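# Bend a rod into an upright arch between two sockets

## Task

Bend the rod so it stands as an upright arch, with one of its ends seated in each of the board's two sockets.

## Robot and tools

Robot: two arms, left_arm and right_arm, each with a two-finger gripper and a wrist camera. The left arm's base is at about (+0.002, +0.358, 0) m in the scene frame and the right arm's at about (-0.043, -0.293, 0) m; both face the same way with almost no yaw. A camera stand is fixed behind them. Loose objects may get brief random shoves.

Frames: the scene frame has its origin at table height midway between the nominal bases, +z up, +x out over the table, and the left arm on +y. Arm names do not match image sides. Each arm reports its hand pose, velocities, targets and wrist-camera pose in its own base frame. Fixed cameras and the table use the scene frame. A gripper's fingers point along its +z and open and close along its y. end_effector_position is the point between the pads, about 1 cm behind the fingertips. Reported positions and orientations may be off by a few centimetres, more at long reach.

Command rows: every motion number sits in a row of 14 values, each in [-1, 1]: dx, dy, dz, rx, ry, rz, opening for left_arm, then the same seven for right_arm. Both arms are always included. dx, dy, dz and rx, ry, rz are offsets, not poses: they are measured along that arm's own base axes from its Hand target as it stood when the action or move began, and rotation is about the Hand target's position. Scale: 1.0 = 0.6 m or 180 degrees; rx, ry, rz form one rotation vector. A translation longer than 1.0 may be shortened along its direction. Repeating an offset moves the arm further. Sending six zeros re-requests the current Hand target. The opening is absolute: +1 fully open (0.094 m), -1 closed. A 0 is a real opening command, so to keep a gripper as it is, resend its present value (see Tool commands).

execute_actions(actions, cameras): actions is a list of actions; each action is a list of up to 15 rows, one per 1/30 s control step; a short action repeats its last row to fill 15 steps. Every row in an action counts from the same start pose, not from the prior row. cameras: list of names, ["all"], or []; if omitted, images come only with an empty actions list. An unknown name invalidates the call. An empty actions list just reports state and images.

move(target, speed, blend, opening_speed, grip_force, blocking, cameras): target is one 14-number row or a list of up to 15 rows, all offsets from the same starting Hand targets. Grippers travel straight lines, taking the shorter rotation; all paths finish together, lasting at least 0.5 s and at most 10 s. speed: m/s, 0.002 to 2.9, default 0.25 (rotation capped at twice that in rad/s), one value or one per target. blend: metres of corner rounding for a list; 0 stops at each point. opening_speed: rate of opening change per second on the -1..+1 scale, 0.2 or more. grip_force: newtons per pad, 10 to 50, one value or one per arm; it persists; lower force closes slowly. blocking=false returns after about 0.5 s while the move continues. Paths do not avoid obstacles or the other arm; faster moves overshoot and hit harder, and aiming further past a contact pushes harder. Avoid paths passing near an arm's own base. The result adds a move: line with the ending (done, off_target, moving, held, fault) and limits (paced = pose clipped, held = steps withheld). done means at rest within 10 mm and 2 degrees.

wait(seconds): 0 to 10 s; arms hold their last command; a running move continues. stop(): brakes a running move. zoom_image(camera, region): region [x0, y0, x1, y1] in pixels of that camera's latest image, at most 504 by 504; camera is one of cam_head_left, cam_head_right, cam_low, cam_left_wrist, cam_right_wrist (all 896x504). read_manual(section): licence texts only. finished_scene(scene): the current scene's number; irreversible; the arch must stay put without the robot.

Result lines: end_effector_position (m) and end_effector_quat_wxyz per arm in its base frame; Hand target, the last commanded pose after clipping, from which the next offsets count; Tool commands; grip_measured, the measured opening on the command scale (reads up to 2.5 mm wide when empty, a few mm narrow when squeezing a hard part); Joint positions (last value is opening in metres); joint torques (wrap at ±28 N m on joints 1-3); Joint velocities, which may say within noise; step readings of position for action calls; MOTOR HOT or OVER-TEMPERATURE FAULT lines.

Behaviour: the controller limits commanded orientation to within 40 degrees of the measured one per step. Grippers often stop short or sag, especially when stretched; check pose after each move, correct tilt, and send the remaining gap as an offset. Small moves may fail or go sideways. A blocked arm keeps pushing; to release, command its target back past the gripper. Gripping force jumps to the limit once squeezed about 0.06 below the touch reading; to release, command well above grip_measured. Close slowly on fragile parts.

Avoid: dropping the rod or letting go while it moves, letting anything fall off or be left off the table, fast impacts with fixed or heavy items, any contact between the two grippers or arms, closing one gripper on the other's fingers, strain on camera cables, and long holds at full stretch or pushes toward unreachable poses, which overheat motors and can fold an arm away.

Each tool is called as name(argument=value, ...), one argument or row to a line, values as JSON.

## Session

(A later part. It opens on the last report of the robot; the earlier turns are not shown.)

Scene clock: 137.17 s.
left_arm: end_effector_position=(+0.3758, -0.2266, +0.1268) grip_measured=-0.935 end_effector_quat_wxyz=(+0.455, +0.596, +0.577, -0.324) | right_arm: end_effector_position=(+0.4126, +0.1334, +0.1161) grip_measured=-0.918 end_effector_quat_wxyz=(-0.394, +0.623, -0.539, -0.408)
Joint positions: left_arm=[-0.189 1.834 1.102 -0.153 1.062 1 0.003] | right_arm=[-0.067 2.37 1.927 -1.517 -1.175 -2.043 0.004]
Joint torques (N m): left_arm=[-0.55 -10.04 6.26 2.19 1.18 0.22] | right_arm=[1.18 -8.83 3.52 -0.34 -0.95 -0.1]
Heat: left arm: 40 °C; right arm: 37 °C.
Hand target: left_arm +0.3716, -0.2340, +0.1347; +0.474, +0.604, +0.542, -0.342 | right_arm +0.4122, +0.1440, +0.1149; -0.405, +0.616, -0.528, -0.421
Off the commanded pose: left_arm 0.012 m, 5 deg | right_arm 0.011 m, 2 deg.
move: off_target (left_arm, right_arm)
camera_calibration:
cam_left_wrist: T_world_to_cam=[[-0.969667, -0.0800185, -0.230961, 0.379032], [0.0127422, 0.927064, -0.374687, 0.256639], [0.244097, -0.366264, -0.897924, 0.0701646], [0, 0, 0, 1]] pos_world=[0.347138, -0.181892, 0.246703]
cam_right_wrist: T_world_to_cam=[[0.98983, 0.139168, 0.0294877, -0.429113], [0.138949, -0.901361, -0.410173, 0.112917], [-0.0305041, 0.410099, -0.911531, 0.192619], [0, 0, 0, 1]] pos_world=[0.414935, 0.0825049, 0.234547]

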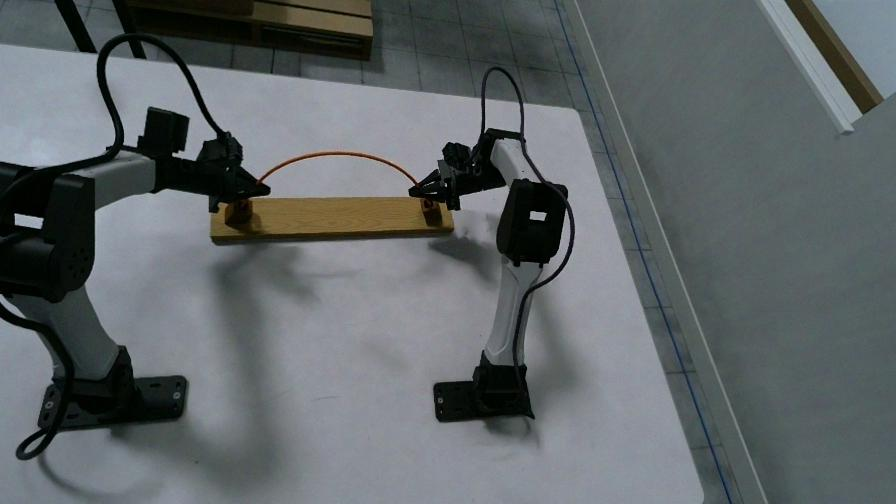

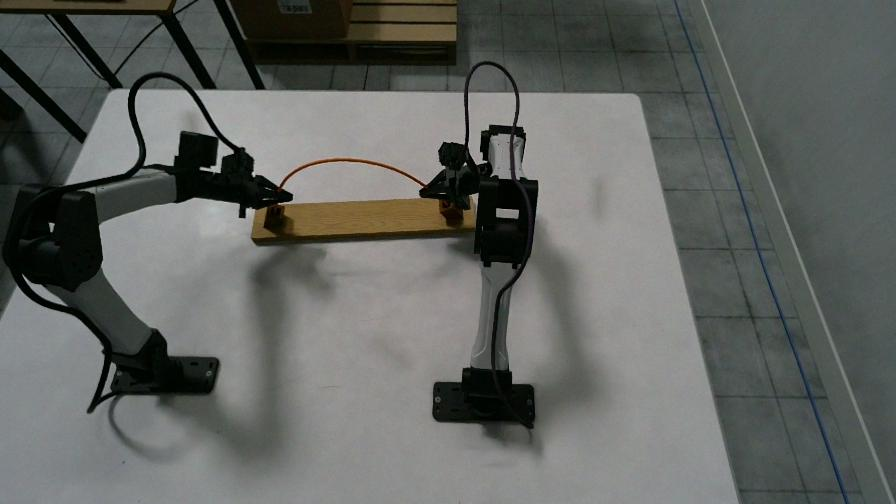

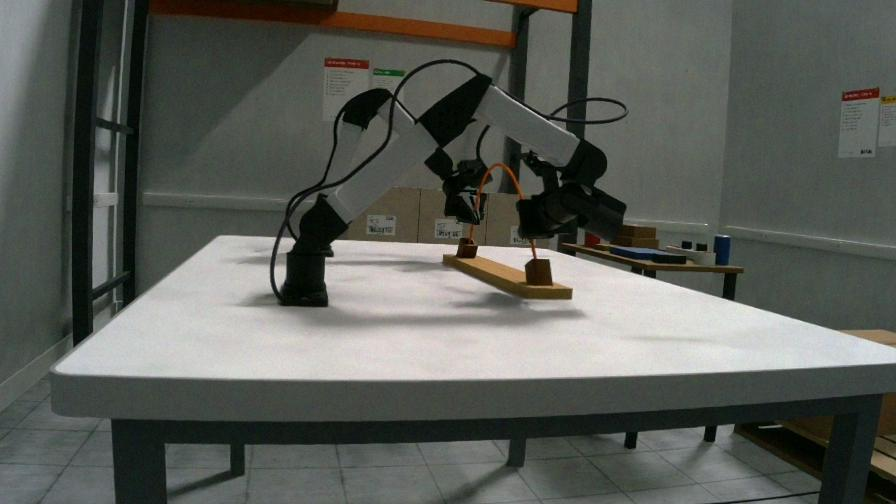

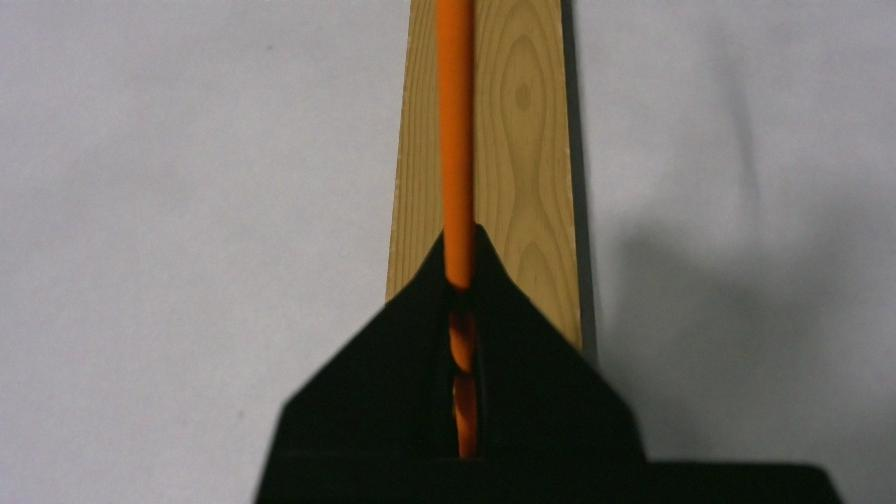

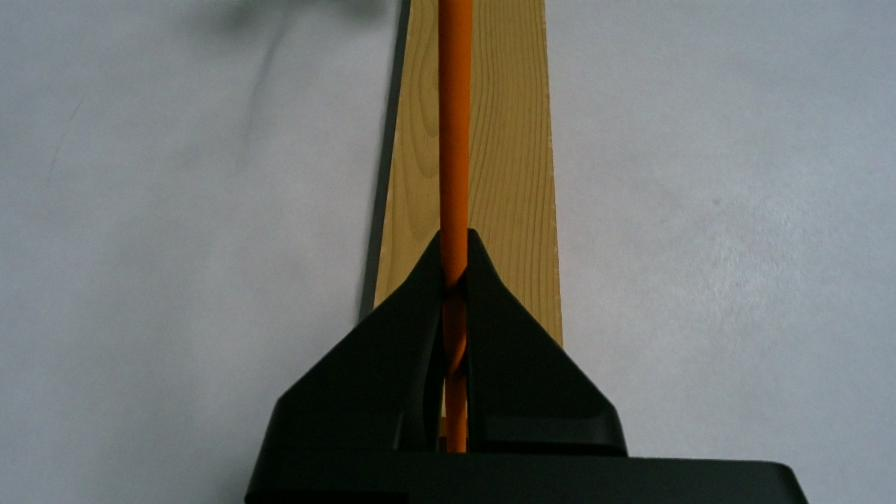

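execute_actions(
  actions=[],
)

zoom_image(
  camera="cam_low",
  region=[440, 150, 560, 290],
)

Scene clock: 143.13 s.
left_arm: end_effector_position=(+0.3759, -0.2266, +0.1268) grip_measured=-0.935 end_effector_quat_wxyz=(+0.455, +0.596, +0.577, -0.324) | right_arm: end_effector_position=(+0.4126, +0.1334, +0.1161) grip_measured=-0.918 end_effector_quat_wxyz=(-0.394, +0.623, -0.539, -0.408)
Joint positions: left_arm=[-0.189 1.834 1.102 -0.152 1.062 1 0.003] | right_arm=[-0.067 2.37 1.927 -1.516 -1.175 -2.043 0.004]
Joint velocities: within noise
Joint torques (N m): left_arm=[-0.54 -10.07 6.24 2.19 1.17 0.22] | right_arm=[1.18 -8.84 3.51 -0.34 -0.95 -0.1]
Heat: left arm: 41 °C; right arm: 38 °C.
Hand target: left_arm +0.3716, -0.2339, +0.1346; +0.474, +0.604, +0.542, -0.342 | right_arm +0.4122, +0.1440, +0.1149; -0.406, +0.616, -0.528, -0.421
Tool commands: left_gripper/opening=-1.0 right_gripper/opening=-1.0
Off the commanded pose: left_arm 0.012 m, 5 deg | right_arm 0.011 m, 2 deg.
camera_calibration:
cam_left_wrist: T_world_to_cam=[[-0.96959, -0.0799723, -0.2313, 0.379097], [0.0129387, 0.927031, -0.374761, 0.256582], [0.244393, -0.366357, -0.897806, 0.070016], [0, 0, 0, 1]] pos_world=[0.347137, -0.181892, 0.246703]
cam_right_wrist: T_world_to_cam=[[0.989816, 0.139171, 0.0299249, -0.429208], [0.139133, -0.901357, -0.41012, 0.112787], [-0.0301039, 0.410107, -0.911541, 0.192363], [0, 0, 0, 1]] pos_world=[0.414935, 0.0825049, 0.234447]

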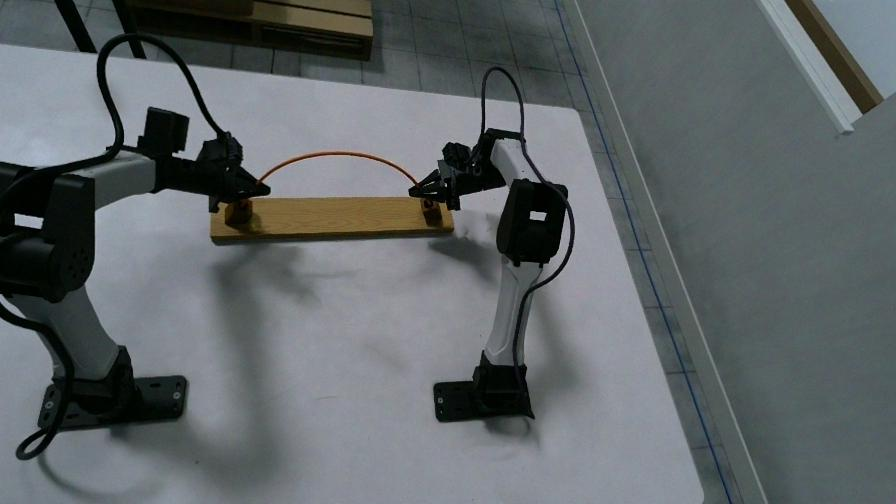

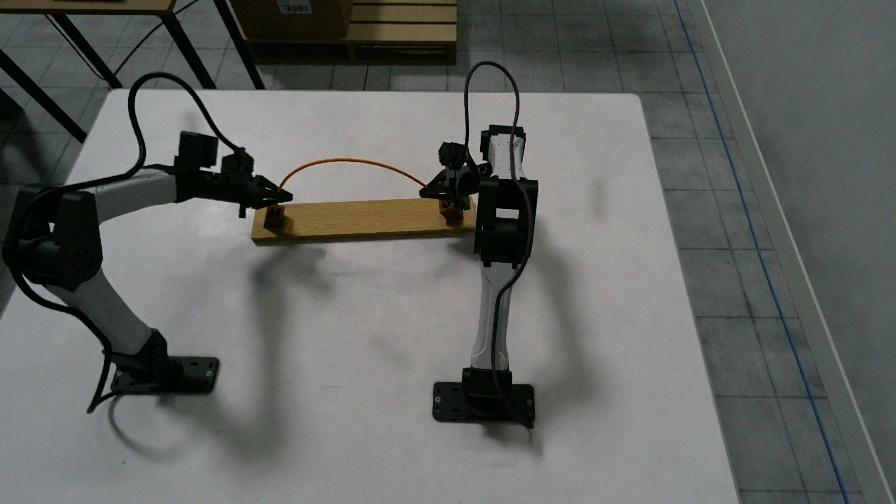

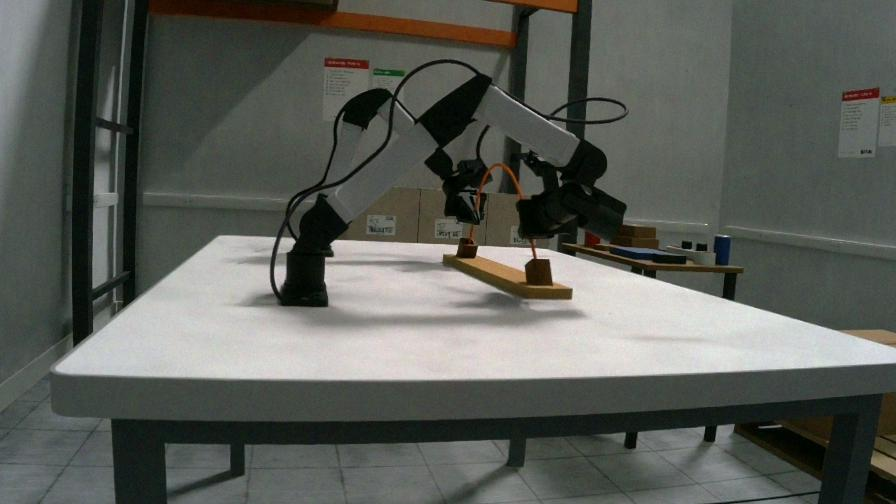

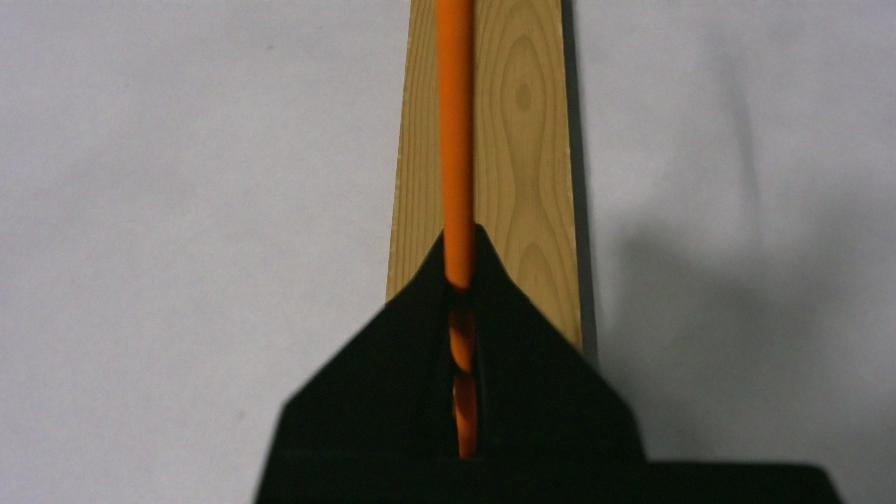

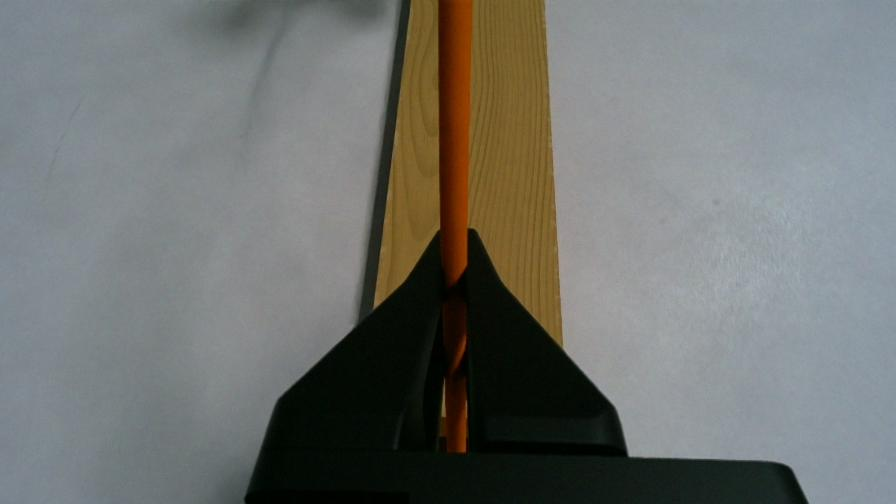

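Scaled by 3.600 from the camera's 896x504 image, which has a finer 1280x720 frame.

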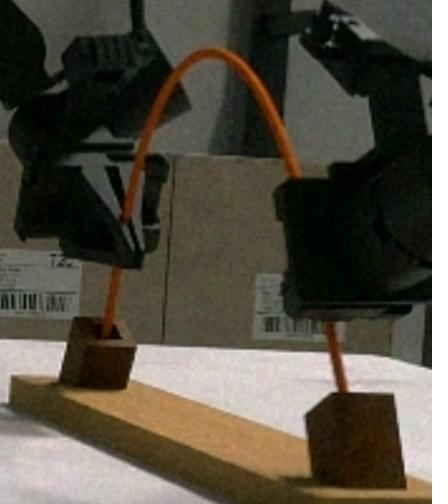

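move(
  target=[0, 0.004, -0.02, 0, 0, 0, -1, 0, -0.010, -0.028, 0, 0, 0, -1],
  speed=0.03,
  cameras=["cam_low", "cam_head_left"],
)

zoom_image(
  camera="cam_low",
  region=[440, 150, 560, 290],
)

zoom_image(
  camera="cam_head_left",
  region=[200, 130, 470, 250],
)

Scene clock: 145.83 s.
left_arm: end_effector_position=(+0.3745, -0.2281, +0.1235) grip_measured=-0.937 end_effector_quat_wxyz=(+0.464, +0.599, +0.562, -0.330) | right_arm: end_effector_position=(+0.4121, +0.1299, +0.1038) grip_measured=-0.918 end_effector_quat_wxyz=(-0.397, +0.625, -0.535, -0.408)
Joint positions: left_arm=[-0.187 1.849 1.084 -0.103 1.094 1.008 0.003] | right_arm=[-0.075 2.39 1.907 -1.5 -1.175 -2.077 0.004]
Joint torques (N m): left_arm=[-0.17 -9.33 5.71 2.09 0.91 0.2] | right_arm=[0.77 -8.03 3.59 -0.39 -0.9 -0.1]
Heat: left arm: 41 °C; right arm: 38 °C.
Hand target: left_arm +0.3715, -0.2316, +0.1226; +0.474, +0.604, +0.542, -0.342 | right_arm +0.4122, +0.1380, +0.0981; -0.406, +0.616, -0.528, -0.421
Off the commanded pose: left_arm 0.005 m, 3 deg | right_arm 0.010 m, 2 deg.
move: off_target (left_arm)
Images, in order (width x height): cam_head_left 896x504, cam_low 896x504.

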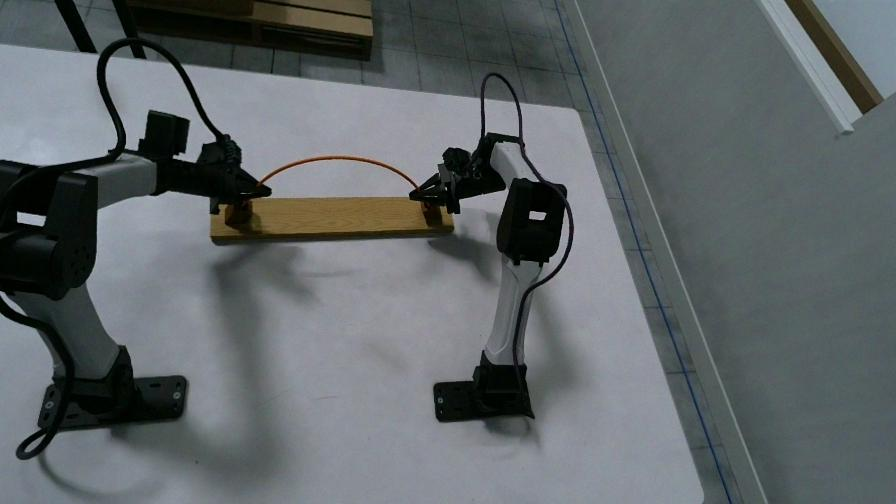

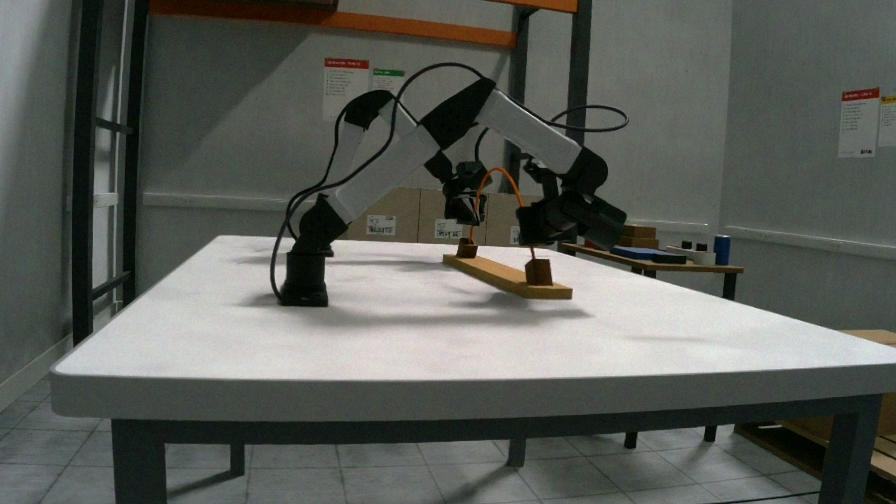

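Scaled by 3.600 from the camera's 896x504 image, which has a finer 1280x720 frame.

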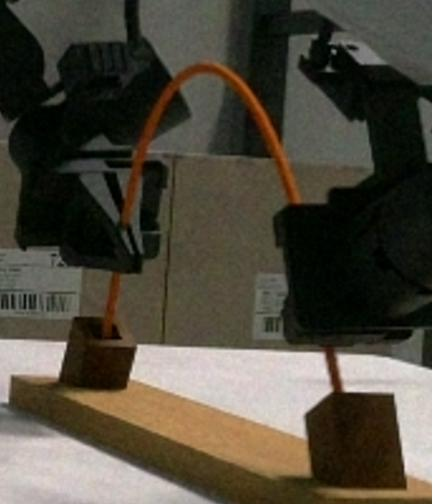

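Scaled by 1.867 from the camera's 896x504 image, which has a finer 1280x720 frame.

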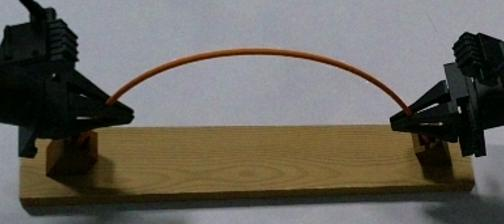

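move(
  target=[0, 0.005, -0.02, 0, 0, 0, -1, 0, -0.008, -0.022, 0, 0, 0, -1],
  speed=0.03,
  cameras=["cam_low", "cam_head_left"],
)

zoom_image(
  camera="cam_low",
  region=[440, 150, 560, 290],
)

zoom_image(
  camera="cam_head_left",
  region=[200, 130, 470, 250],
)

Scene clock: 148.33 s.
left_arm: end_effector_position=(+0.3724, -0.2305, +0.1221) grip_measured=-0.938 end_effector_quat_wxyz=(+0.474, +0.601, +0.546, -0.341) | right_arm: end_effector_position=(+0.4128, +0.1257, +0.0916) grip_measured=-0.918 end_effector_quat_wxyz=(-0.399, +0.624, -0.535, -0.407)
Joint positions: left_arm=[-0.186 1.865 1.069 -0.052 1.133 1.01 0.003] | right_arm=[-0.086 2.411 1.891 -1.478 -1.175 -2.096 0.004]
Joint torques (N m): left_arm=[0.53 -8.53 5.16 1.94 0.56 0.28] | right_arm=[0.69 -8.05 3.49 -0.42 -0.84 -0.09]
Heat: left arm: 41 °C; right arm: 38 °C.
Hand target: left_arm +0.3716, -0.2286, +0.1107; +0.474, +0.604, +0.542, -0.342 | right_arm +0.4123, +0.1331, +0.0849; -0.406, +0.616, -0.528, -0.421
Off the commanded pose: left_arm 0.012 m, 1 deg | right_arm 0.010 m, 2 deg.
joint sent to its limit (right arm) — joint 6 (wrist roll), lower limit. The joint targets still meet the commanded pose.
move: off_target (left_arm)
Images, in order (width x height): cam_head_left 896x504, cam_low 896x504.

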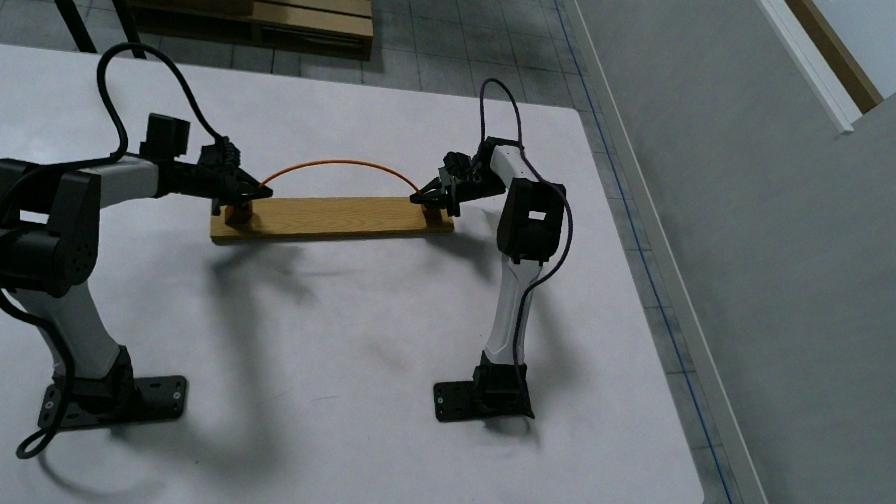

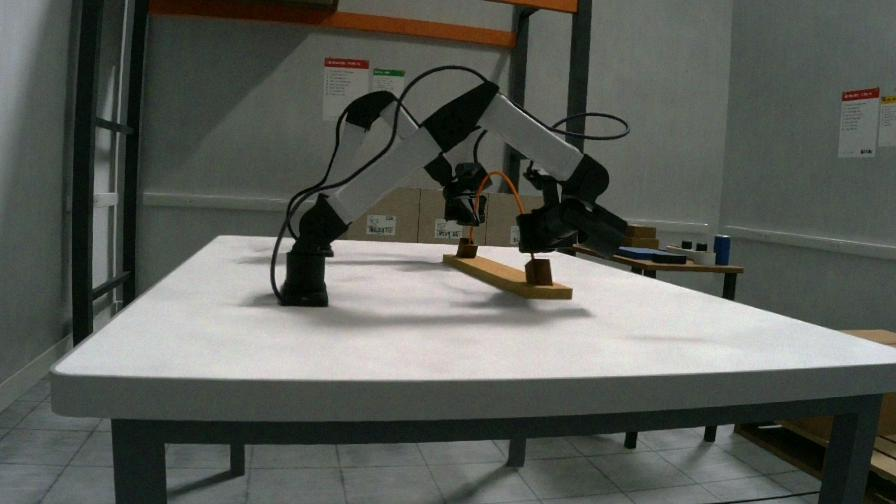

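Scaled by 3.600 from the camera's 896x504 image, which has a finer 1280x720 frame.

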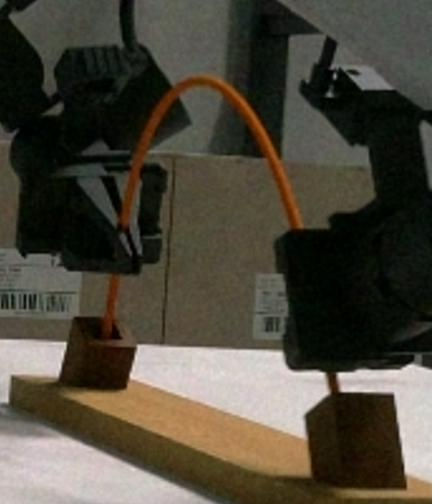

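Scaled by 1.867 from the camera's 896x504 image, which has a finer 1280x720 frame.

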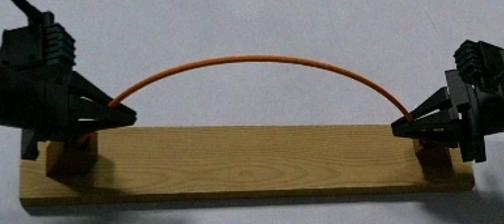

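move(
  target=[0, 0, 0, 0, 0, 0, -1, 0, -0.005, -0.012, 0, 0, 0, -1],
  speed=0.03,
  cameras=["cam_low", "cam_head_left"],
)

zoom_image(
  camera="cam_low",
  region=[440, 150, 560, 290],
)

zoom_image(
  camera="cam_head_left",
  region=[200, 130, 470, 250],
)

Scene clock: 150.70 s.
left_arm: end_effector_position=(+0.3724, -0.2305, +0.1222) grip_measured=-0.938 end_effector_quat_wxyz=(+0.474, +0.601, +0.545, -0.341) | right_arm: end_effector_position=(+0.4126, +0.1247, +0.0890) grip_measured=-0.918 end_effector_quat_wxyz=(-0.401, +0.623, -0.536, -0.406)
Joint positions: left_arm=[-0.186 1.865 1.069 -0.051 1.133 1.01 0.003] | right_arm=[-0.089 2.411 1.878 -1.465 -1.178 -2.097 0.004]
Joint torques (N m): left_arm=[0.5 -8.57 5.14 1.93 0.55 0.28] | right_arm=[0.39 -7.54 3.12 -0.32 -0.77 -0.07]
Heat: left arm: 41 °C; right arm: 39 °C.
Hand target: left_arm +0.3716, -0.2286, +0.1107; +0.474, +0.604, +0.542, -0.342 | right_arm +0.4123, +0.1302, +0.0777; -0.405, +0.616, -0.528, -0.421
Off the commanded pose: left_arm 0.012 m, 0 deg | right_arm 0.012 m, 2 deg.
joint sent to its limit (right arm) — joint 6 (wrist roll), lower limit. The joint targets still meet the commanded pose.
move: off_target (left_arm, right_arm)
Images, in order (width x height): cam_head_left 896x504, cam_low 896x504.

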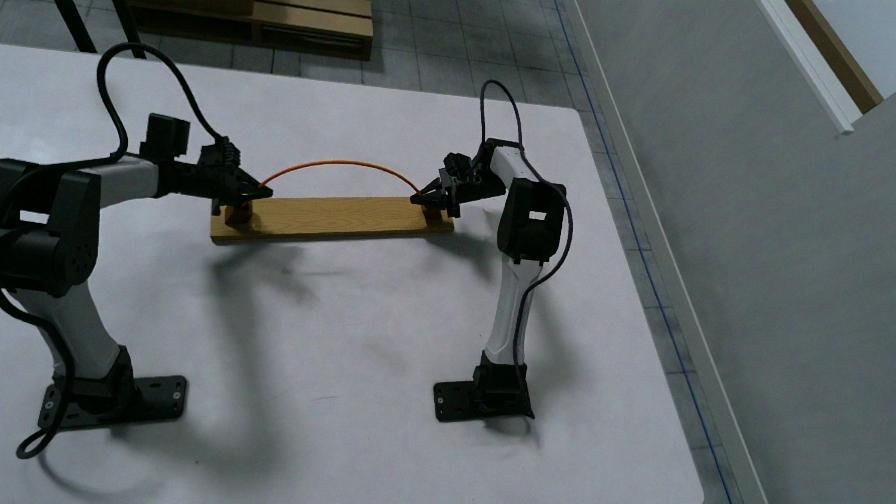

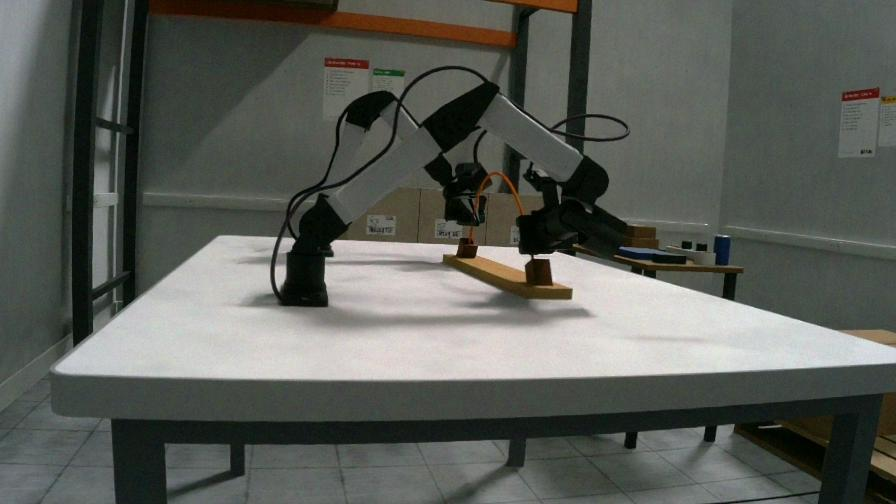

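Scaled by 3.600 from the camera's 896x504 image, which has a finer 1280x720 frame.

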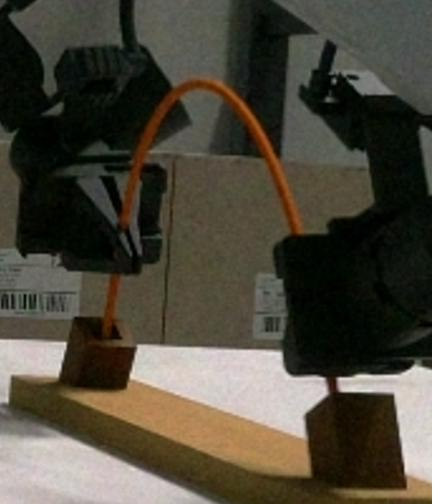

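Scaled by 1.867 from the camera's 896x504 image, which has a finer 1280x720 frame.

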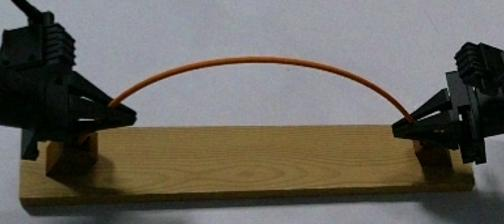

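move(
  target=[
    [0, 0, 0.016, 0, 0, 0, -1, 0, -0.004, 0.016, 0, 0, 0, -1],
    [0, 0, 0.016, 0, 0, 0, -0.6, 0, -0.004, 0.016, 0, 0, 0, -0.6],
  ],
  speed=0.03,
  opening_speed=0.2,
  cameras=["cam_low", "cam_head_left", "cam_left_wrist", "cam_right_wrist"],
)

zoom_image(
  camera="cam_low",
  region=[440, 150, 560, 290],
)

zoom_image(
  camera="cam_head_left",
  region=[200, 130, 470, 250],
)

Scene clock: 156.17 s.
left_arm: end_effector_position=(+0.3727, -0.2298, +0.1222) grip_measured=-0.602 end_effector_quat_wxyz=(+0.475, +0.601, +0.545, -0.340) | right_arm: end_effector_position=(+0.4128, +0.1246, +0.0899) grip_measured=-0.603 end_effector_quat_wxyz=(-0.403, +0.620, -0.536, -0.407)
Joint positions: left_arm=[-0.184 1.865 1.069 -0.052 1.134 1.011 0.019] | right_arm=[-0.09 2.411 1.878 -1.467 -1.184 -2.097 0.019]
Joint torques (N m): left_arm=[0.35 -10.55 6.45 1.56 0.55 0.25] | right_arm=[0.09 -8.7 4.34 -0.6 -0.71 -0.06]
Heat: left arm: 42 °C; right arm: 39 °C.
Hand target: left_arm +0.3716, -0.2285, +0.1203; +0.474, +0.604, +0.542, -0.342 | right_arm +0.4122, +0.1277, +0.0873; -0.406, +0.616, -0.528, -0.421
Off the commanded pose: left_arm 0.003 m, 1 deg | right_arm 0.004 m, 2 deg.
joint sent to its limit (right arm) — joint 6 (wrist roll), lower limit. The joint targets still meet the commanded pose.
move: done
camera_calibration:
cam_left_wrist: T_world_to_cam=[[-0.963836, -0.0501832, -0.261728, 0.383149], [0.06904, 0.901561, -0.427109, 0.237634], [0.257398, -0.429733, -0.865492, 0.0421809], [0, 0, 0, 1]] pos_world=[0.342029, -0.176887, 0.238284]
cam_right_wrist: T_world_to_cam=[[0.990411, 0.13117, 0.0433694, -0.427823], [0.137164, -0.896105, -0.422116, 0.0952876], [-0.0165053, 0.424017, -0.905504, 0.164288], [0, 0, 0, 1]] pos_world=[0.413362, 0.0718439, 0.207541]
Images, in order (width x height): cam_head_left 896x504, cam_low 896x504, cam_left_wrist 896x504, cam_right_wrist 896x504.

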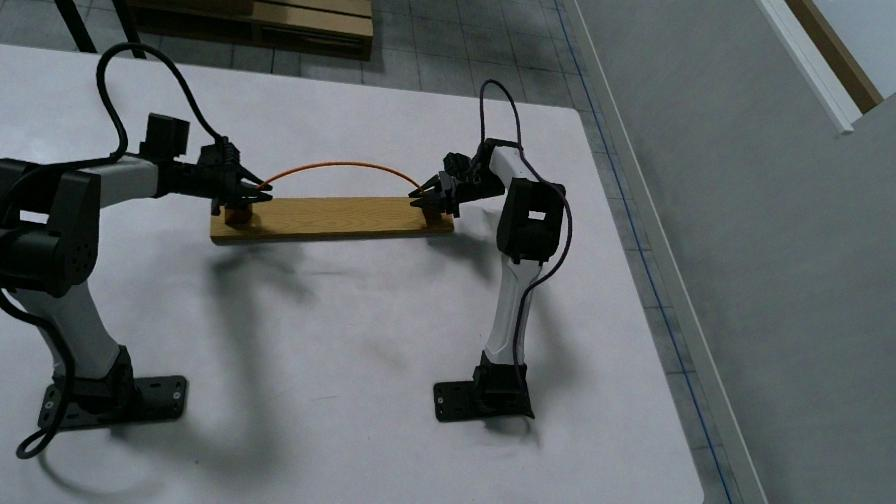

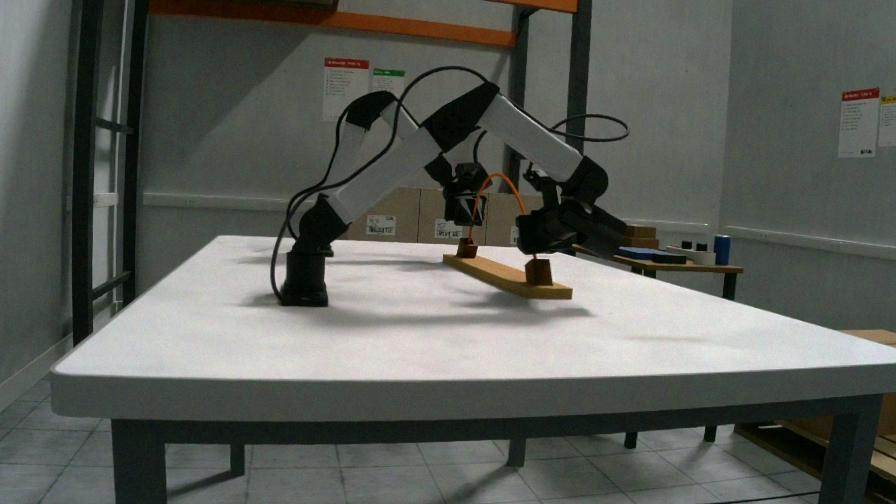

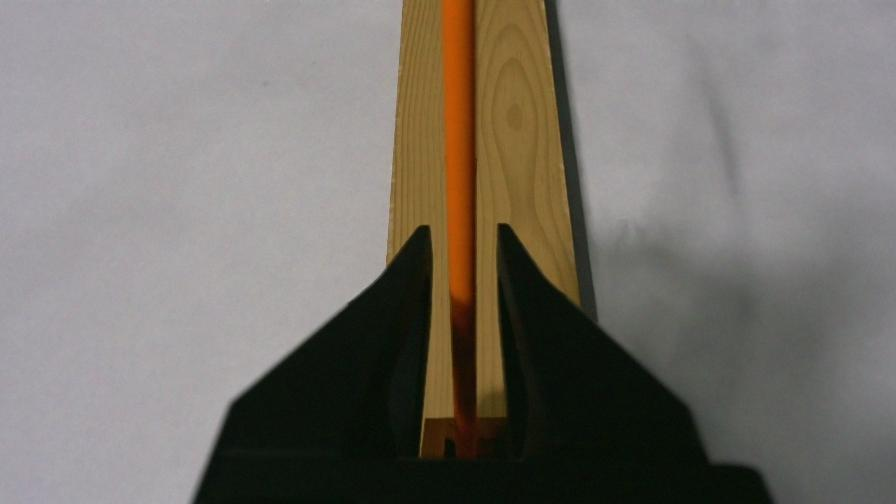

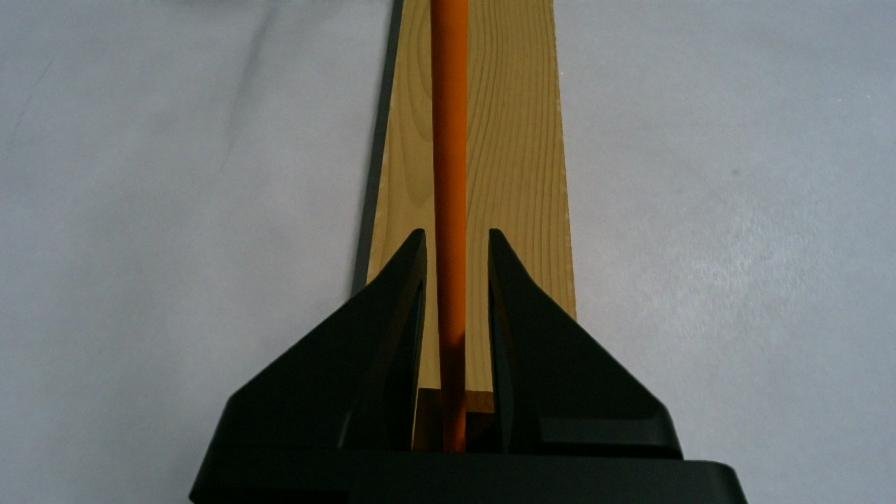

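Scaled by 3.600 from the camera's 896x504 image, which has a finer 1280x720 frame.

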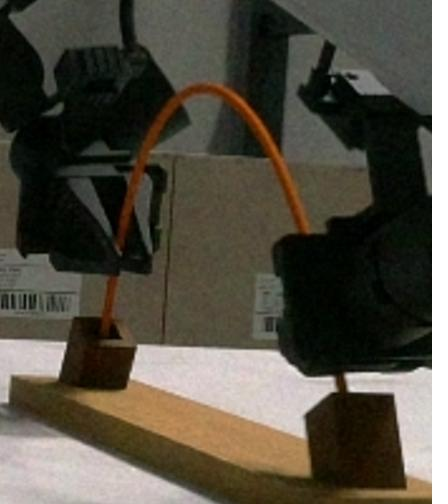

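Scaled by 1.867 from the camera's 896x504 image, which has a finer 1280x720 frame.

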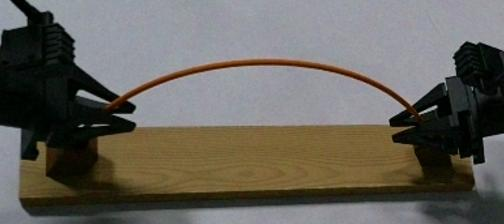

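move(
  target=[
    [0, 0, 0, 0, 0, 0, -0.2, 0, 0, 0, 0, 0, 0, -0.2],
    [-0.016, 0.143, 0.05, 0, 0, 0, -0.2, 0.011, -0.143, 0.052, 0, 0, 0, -0.2],
  ],
  speed=0.1,
  opening_speed=0.6,
  cameras=["all"],
)

zoom_image(
  camera="cam_low",
  region=[440, 150, 580, 310],
)

zoom_image(
  camera="cam_head_left",
  region=[200, 130, 470, 250],
)

Scene clock: 162.40 s.
left_arm: end_effector_position=(+0.3584, -0.1436, +0.1447) grip_measured=-0.202 end_effector_quat_wxyz=(+0.467, +0.604, +0.550, -0.338) | right_arm: end_effector_position=(+0.4172, +0.0436, +0.0995) grip_measured=-0.203 end_effector_quat_wxyz=(-0.403, +0.572, -0.605, -0.379)
Joint positions: left_arm=[0.057 1.855 1.247 -0.809 1.225 1.613 0.038] | right_arm=[-0.278 2.393 1.91 -1.567 -1.119 -2.097 0.037]
Joint torques (N m): left_arm=[0.42 -9.42 8.39 0.41 0.83 0.25] | right_arm=[-0.28 -13.16 6 -0.75 -0.41 -0.07]
Heat: left arm: 43 °C; right arm: 41 °C.
Hand target: left_arm +0.3619, -0.1428, +0.1502; +0.474, +0.604, +0.542, -0.342 | right_arm +0.4188, +0.0419, +0.1185; -0.406, +0.616, -0.528, -0.421
Off the commanded pose: left_arm 0.007 m, 1 deg | right_arm 0.019 m, 11 deg.
joint sent to its limit (right arm) — joint 4 (wrist pitch), lower limit; joint 6 (wrist roll), lower limit. The joint targets are off in orientation, not in position.
move: off_target (right_arm)
camera_calibration:
cam_left_wrist: T_world_to_cam=[[-0.966276, -0.0446555, -0.253606, 0.380036], [0.0659886, 0.909023, -0.411489, 0.170355], [0.248909, -0.414348, -0.87542, 0.108988], [0, 0, 0, 1]] pos_world=[0.32885, -0.092727, 0.261889]
cam_right_wrist: T_world_to_cam=[[0.99943, -0.0278617, -0.0190545, -0.412549], [-0.0330272, -0.923723, -0.381636, 0.0944116], [-0.00696799, 0.382048, -0.924116, 0.207129], [0, 0, 0, 1]] pos_world=[0.416875, -0.00341727, 0.219581]

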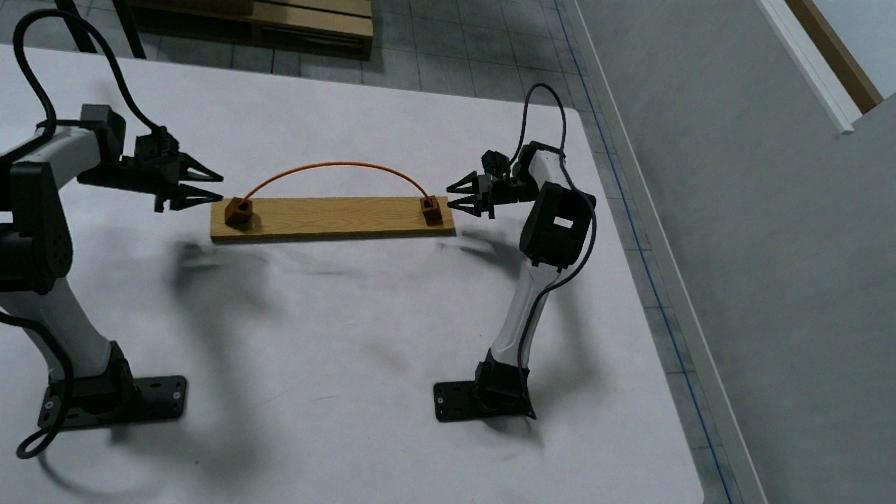

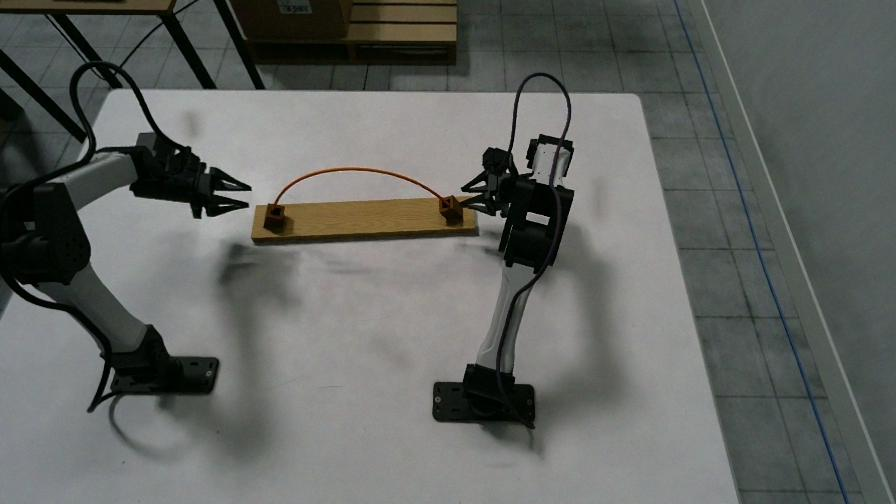

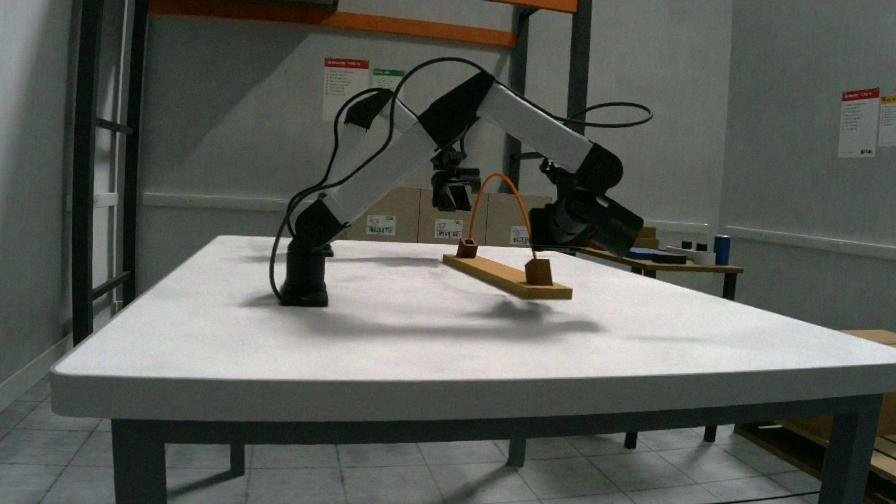

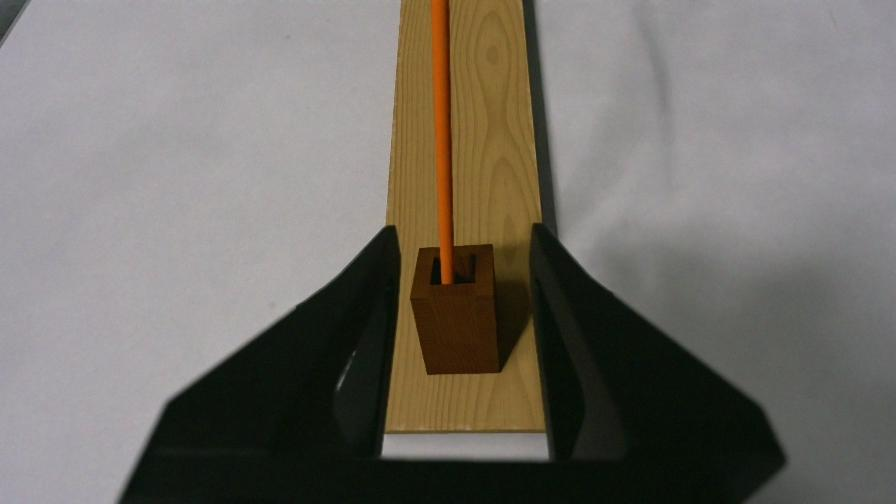

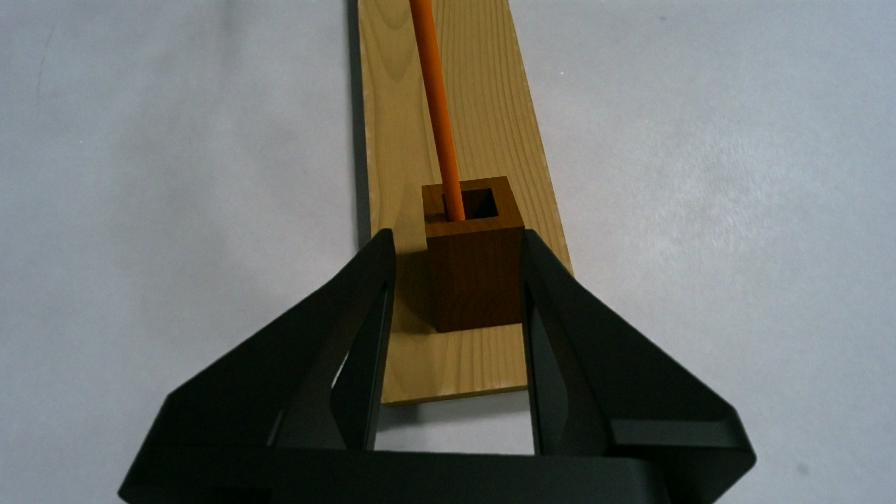

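Scaled by 3.150 from the camera's 896x504 image, which has a finer 1280x720 frame.

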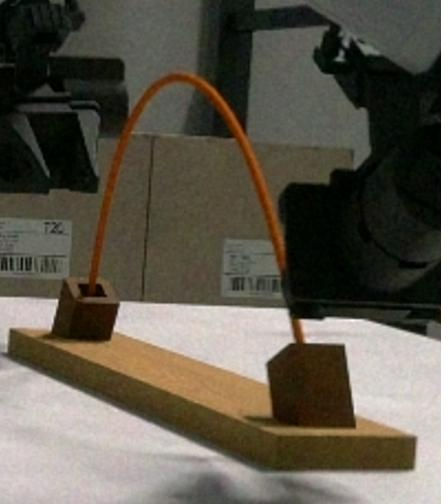

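Scaled by 1.867 from the camera's 896x504 image, which has a finer 1280x720 frame.

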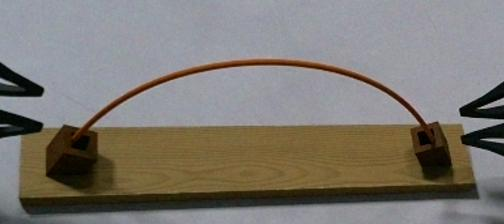

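finished_scene(
  scene=3,
)

The scene is finished: the task was done.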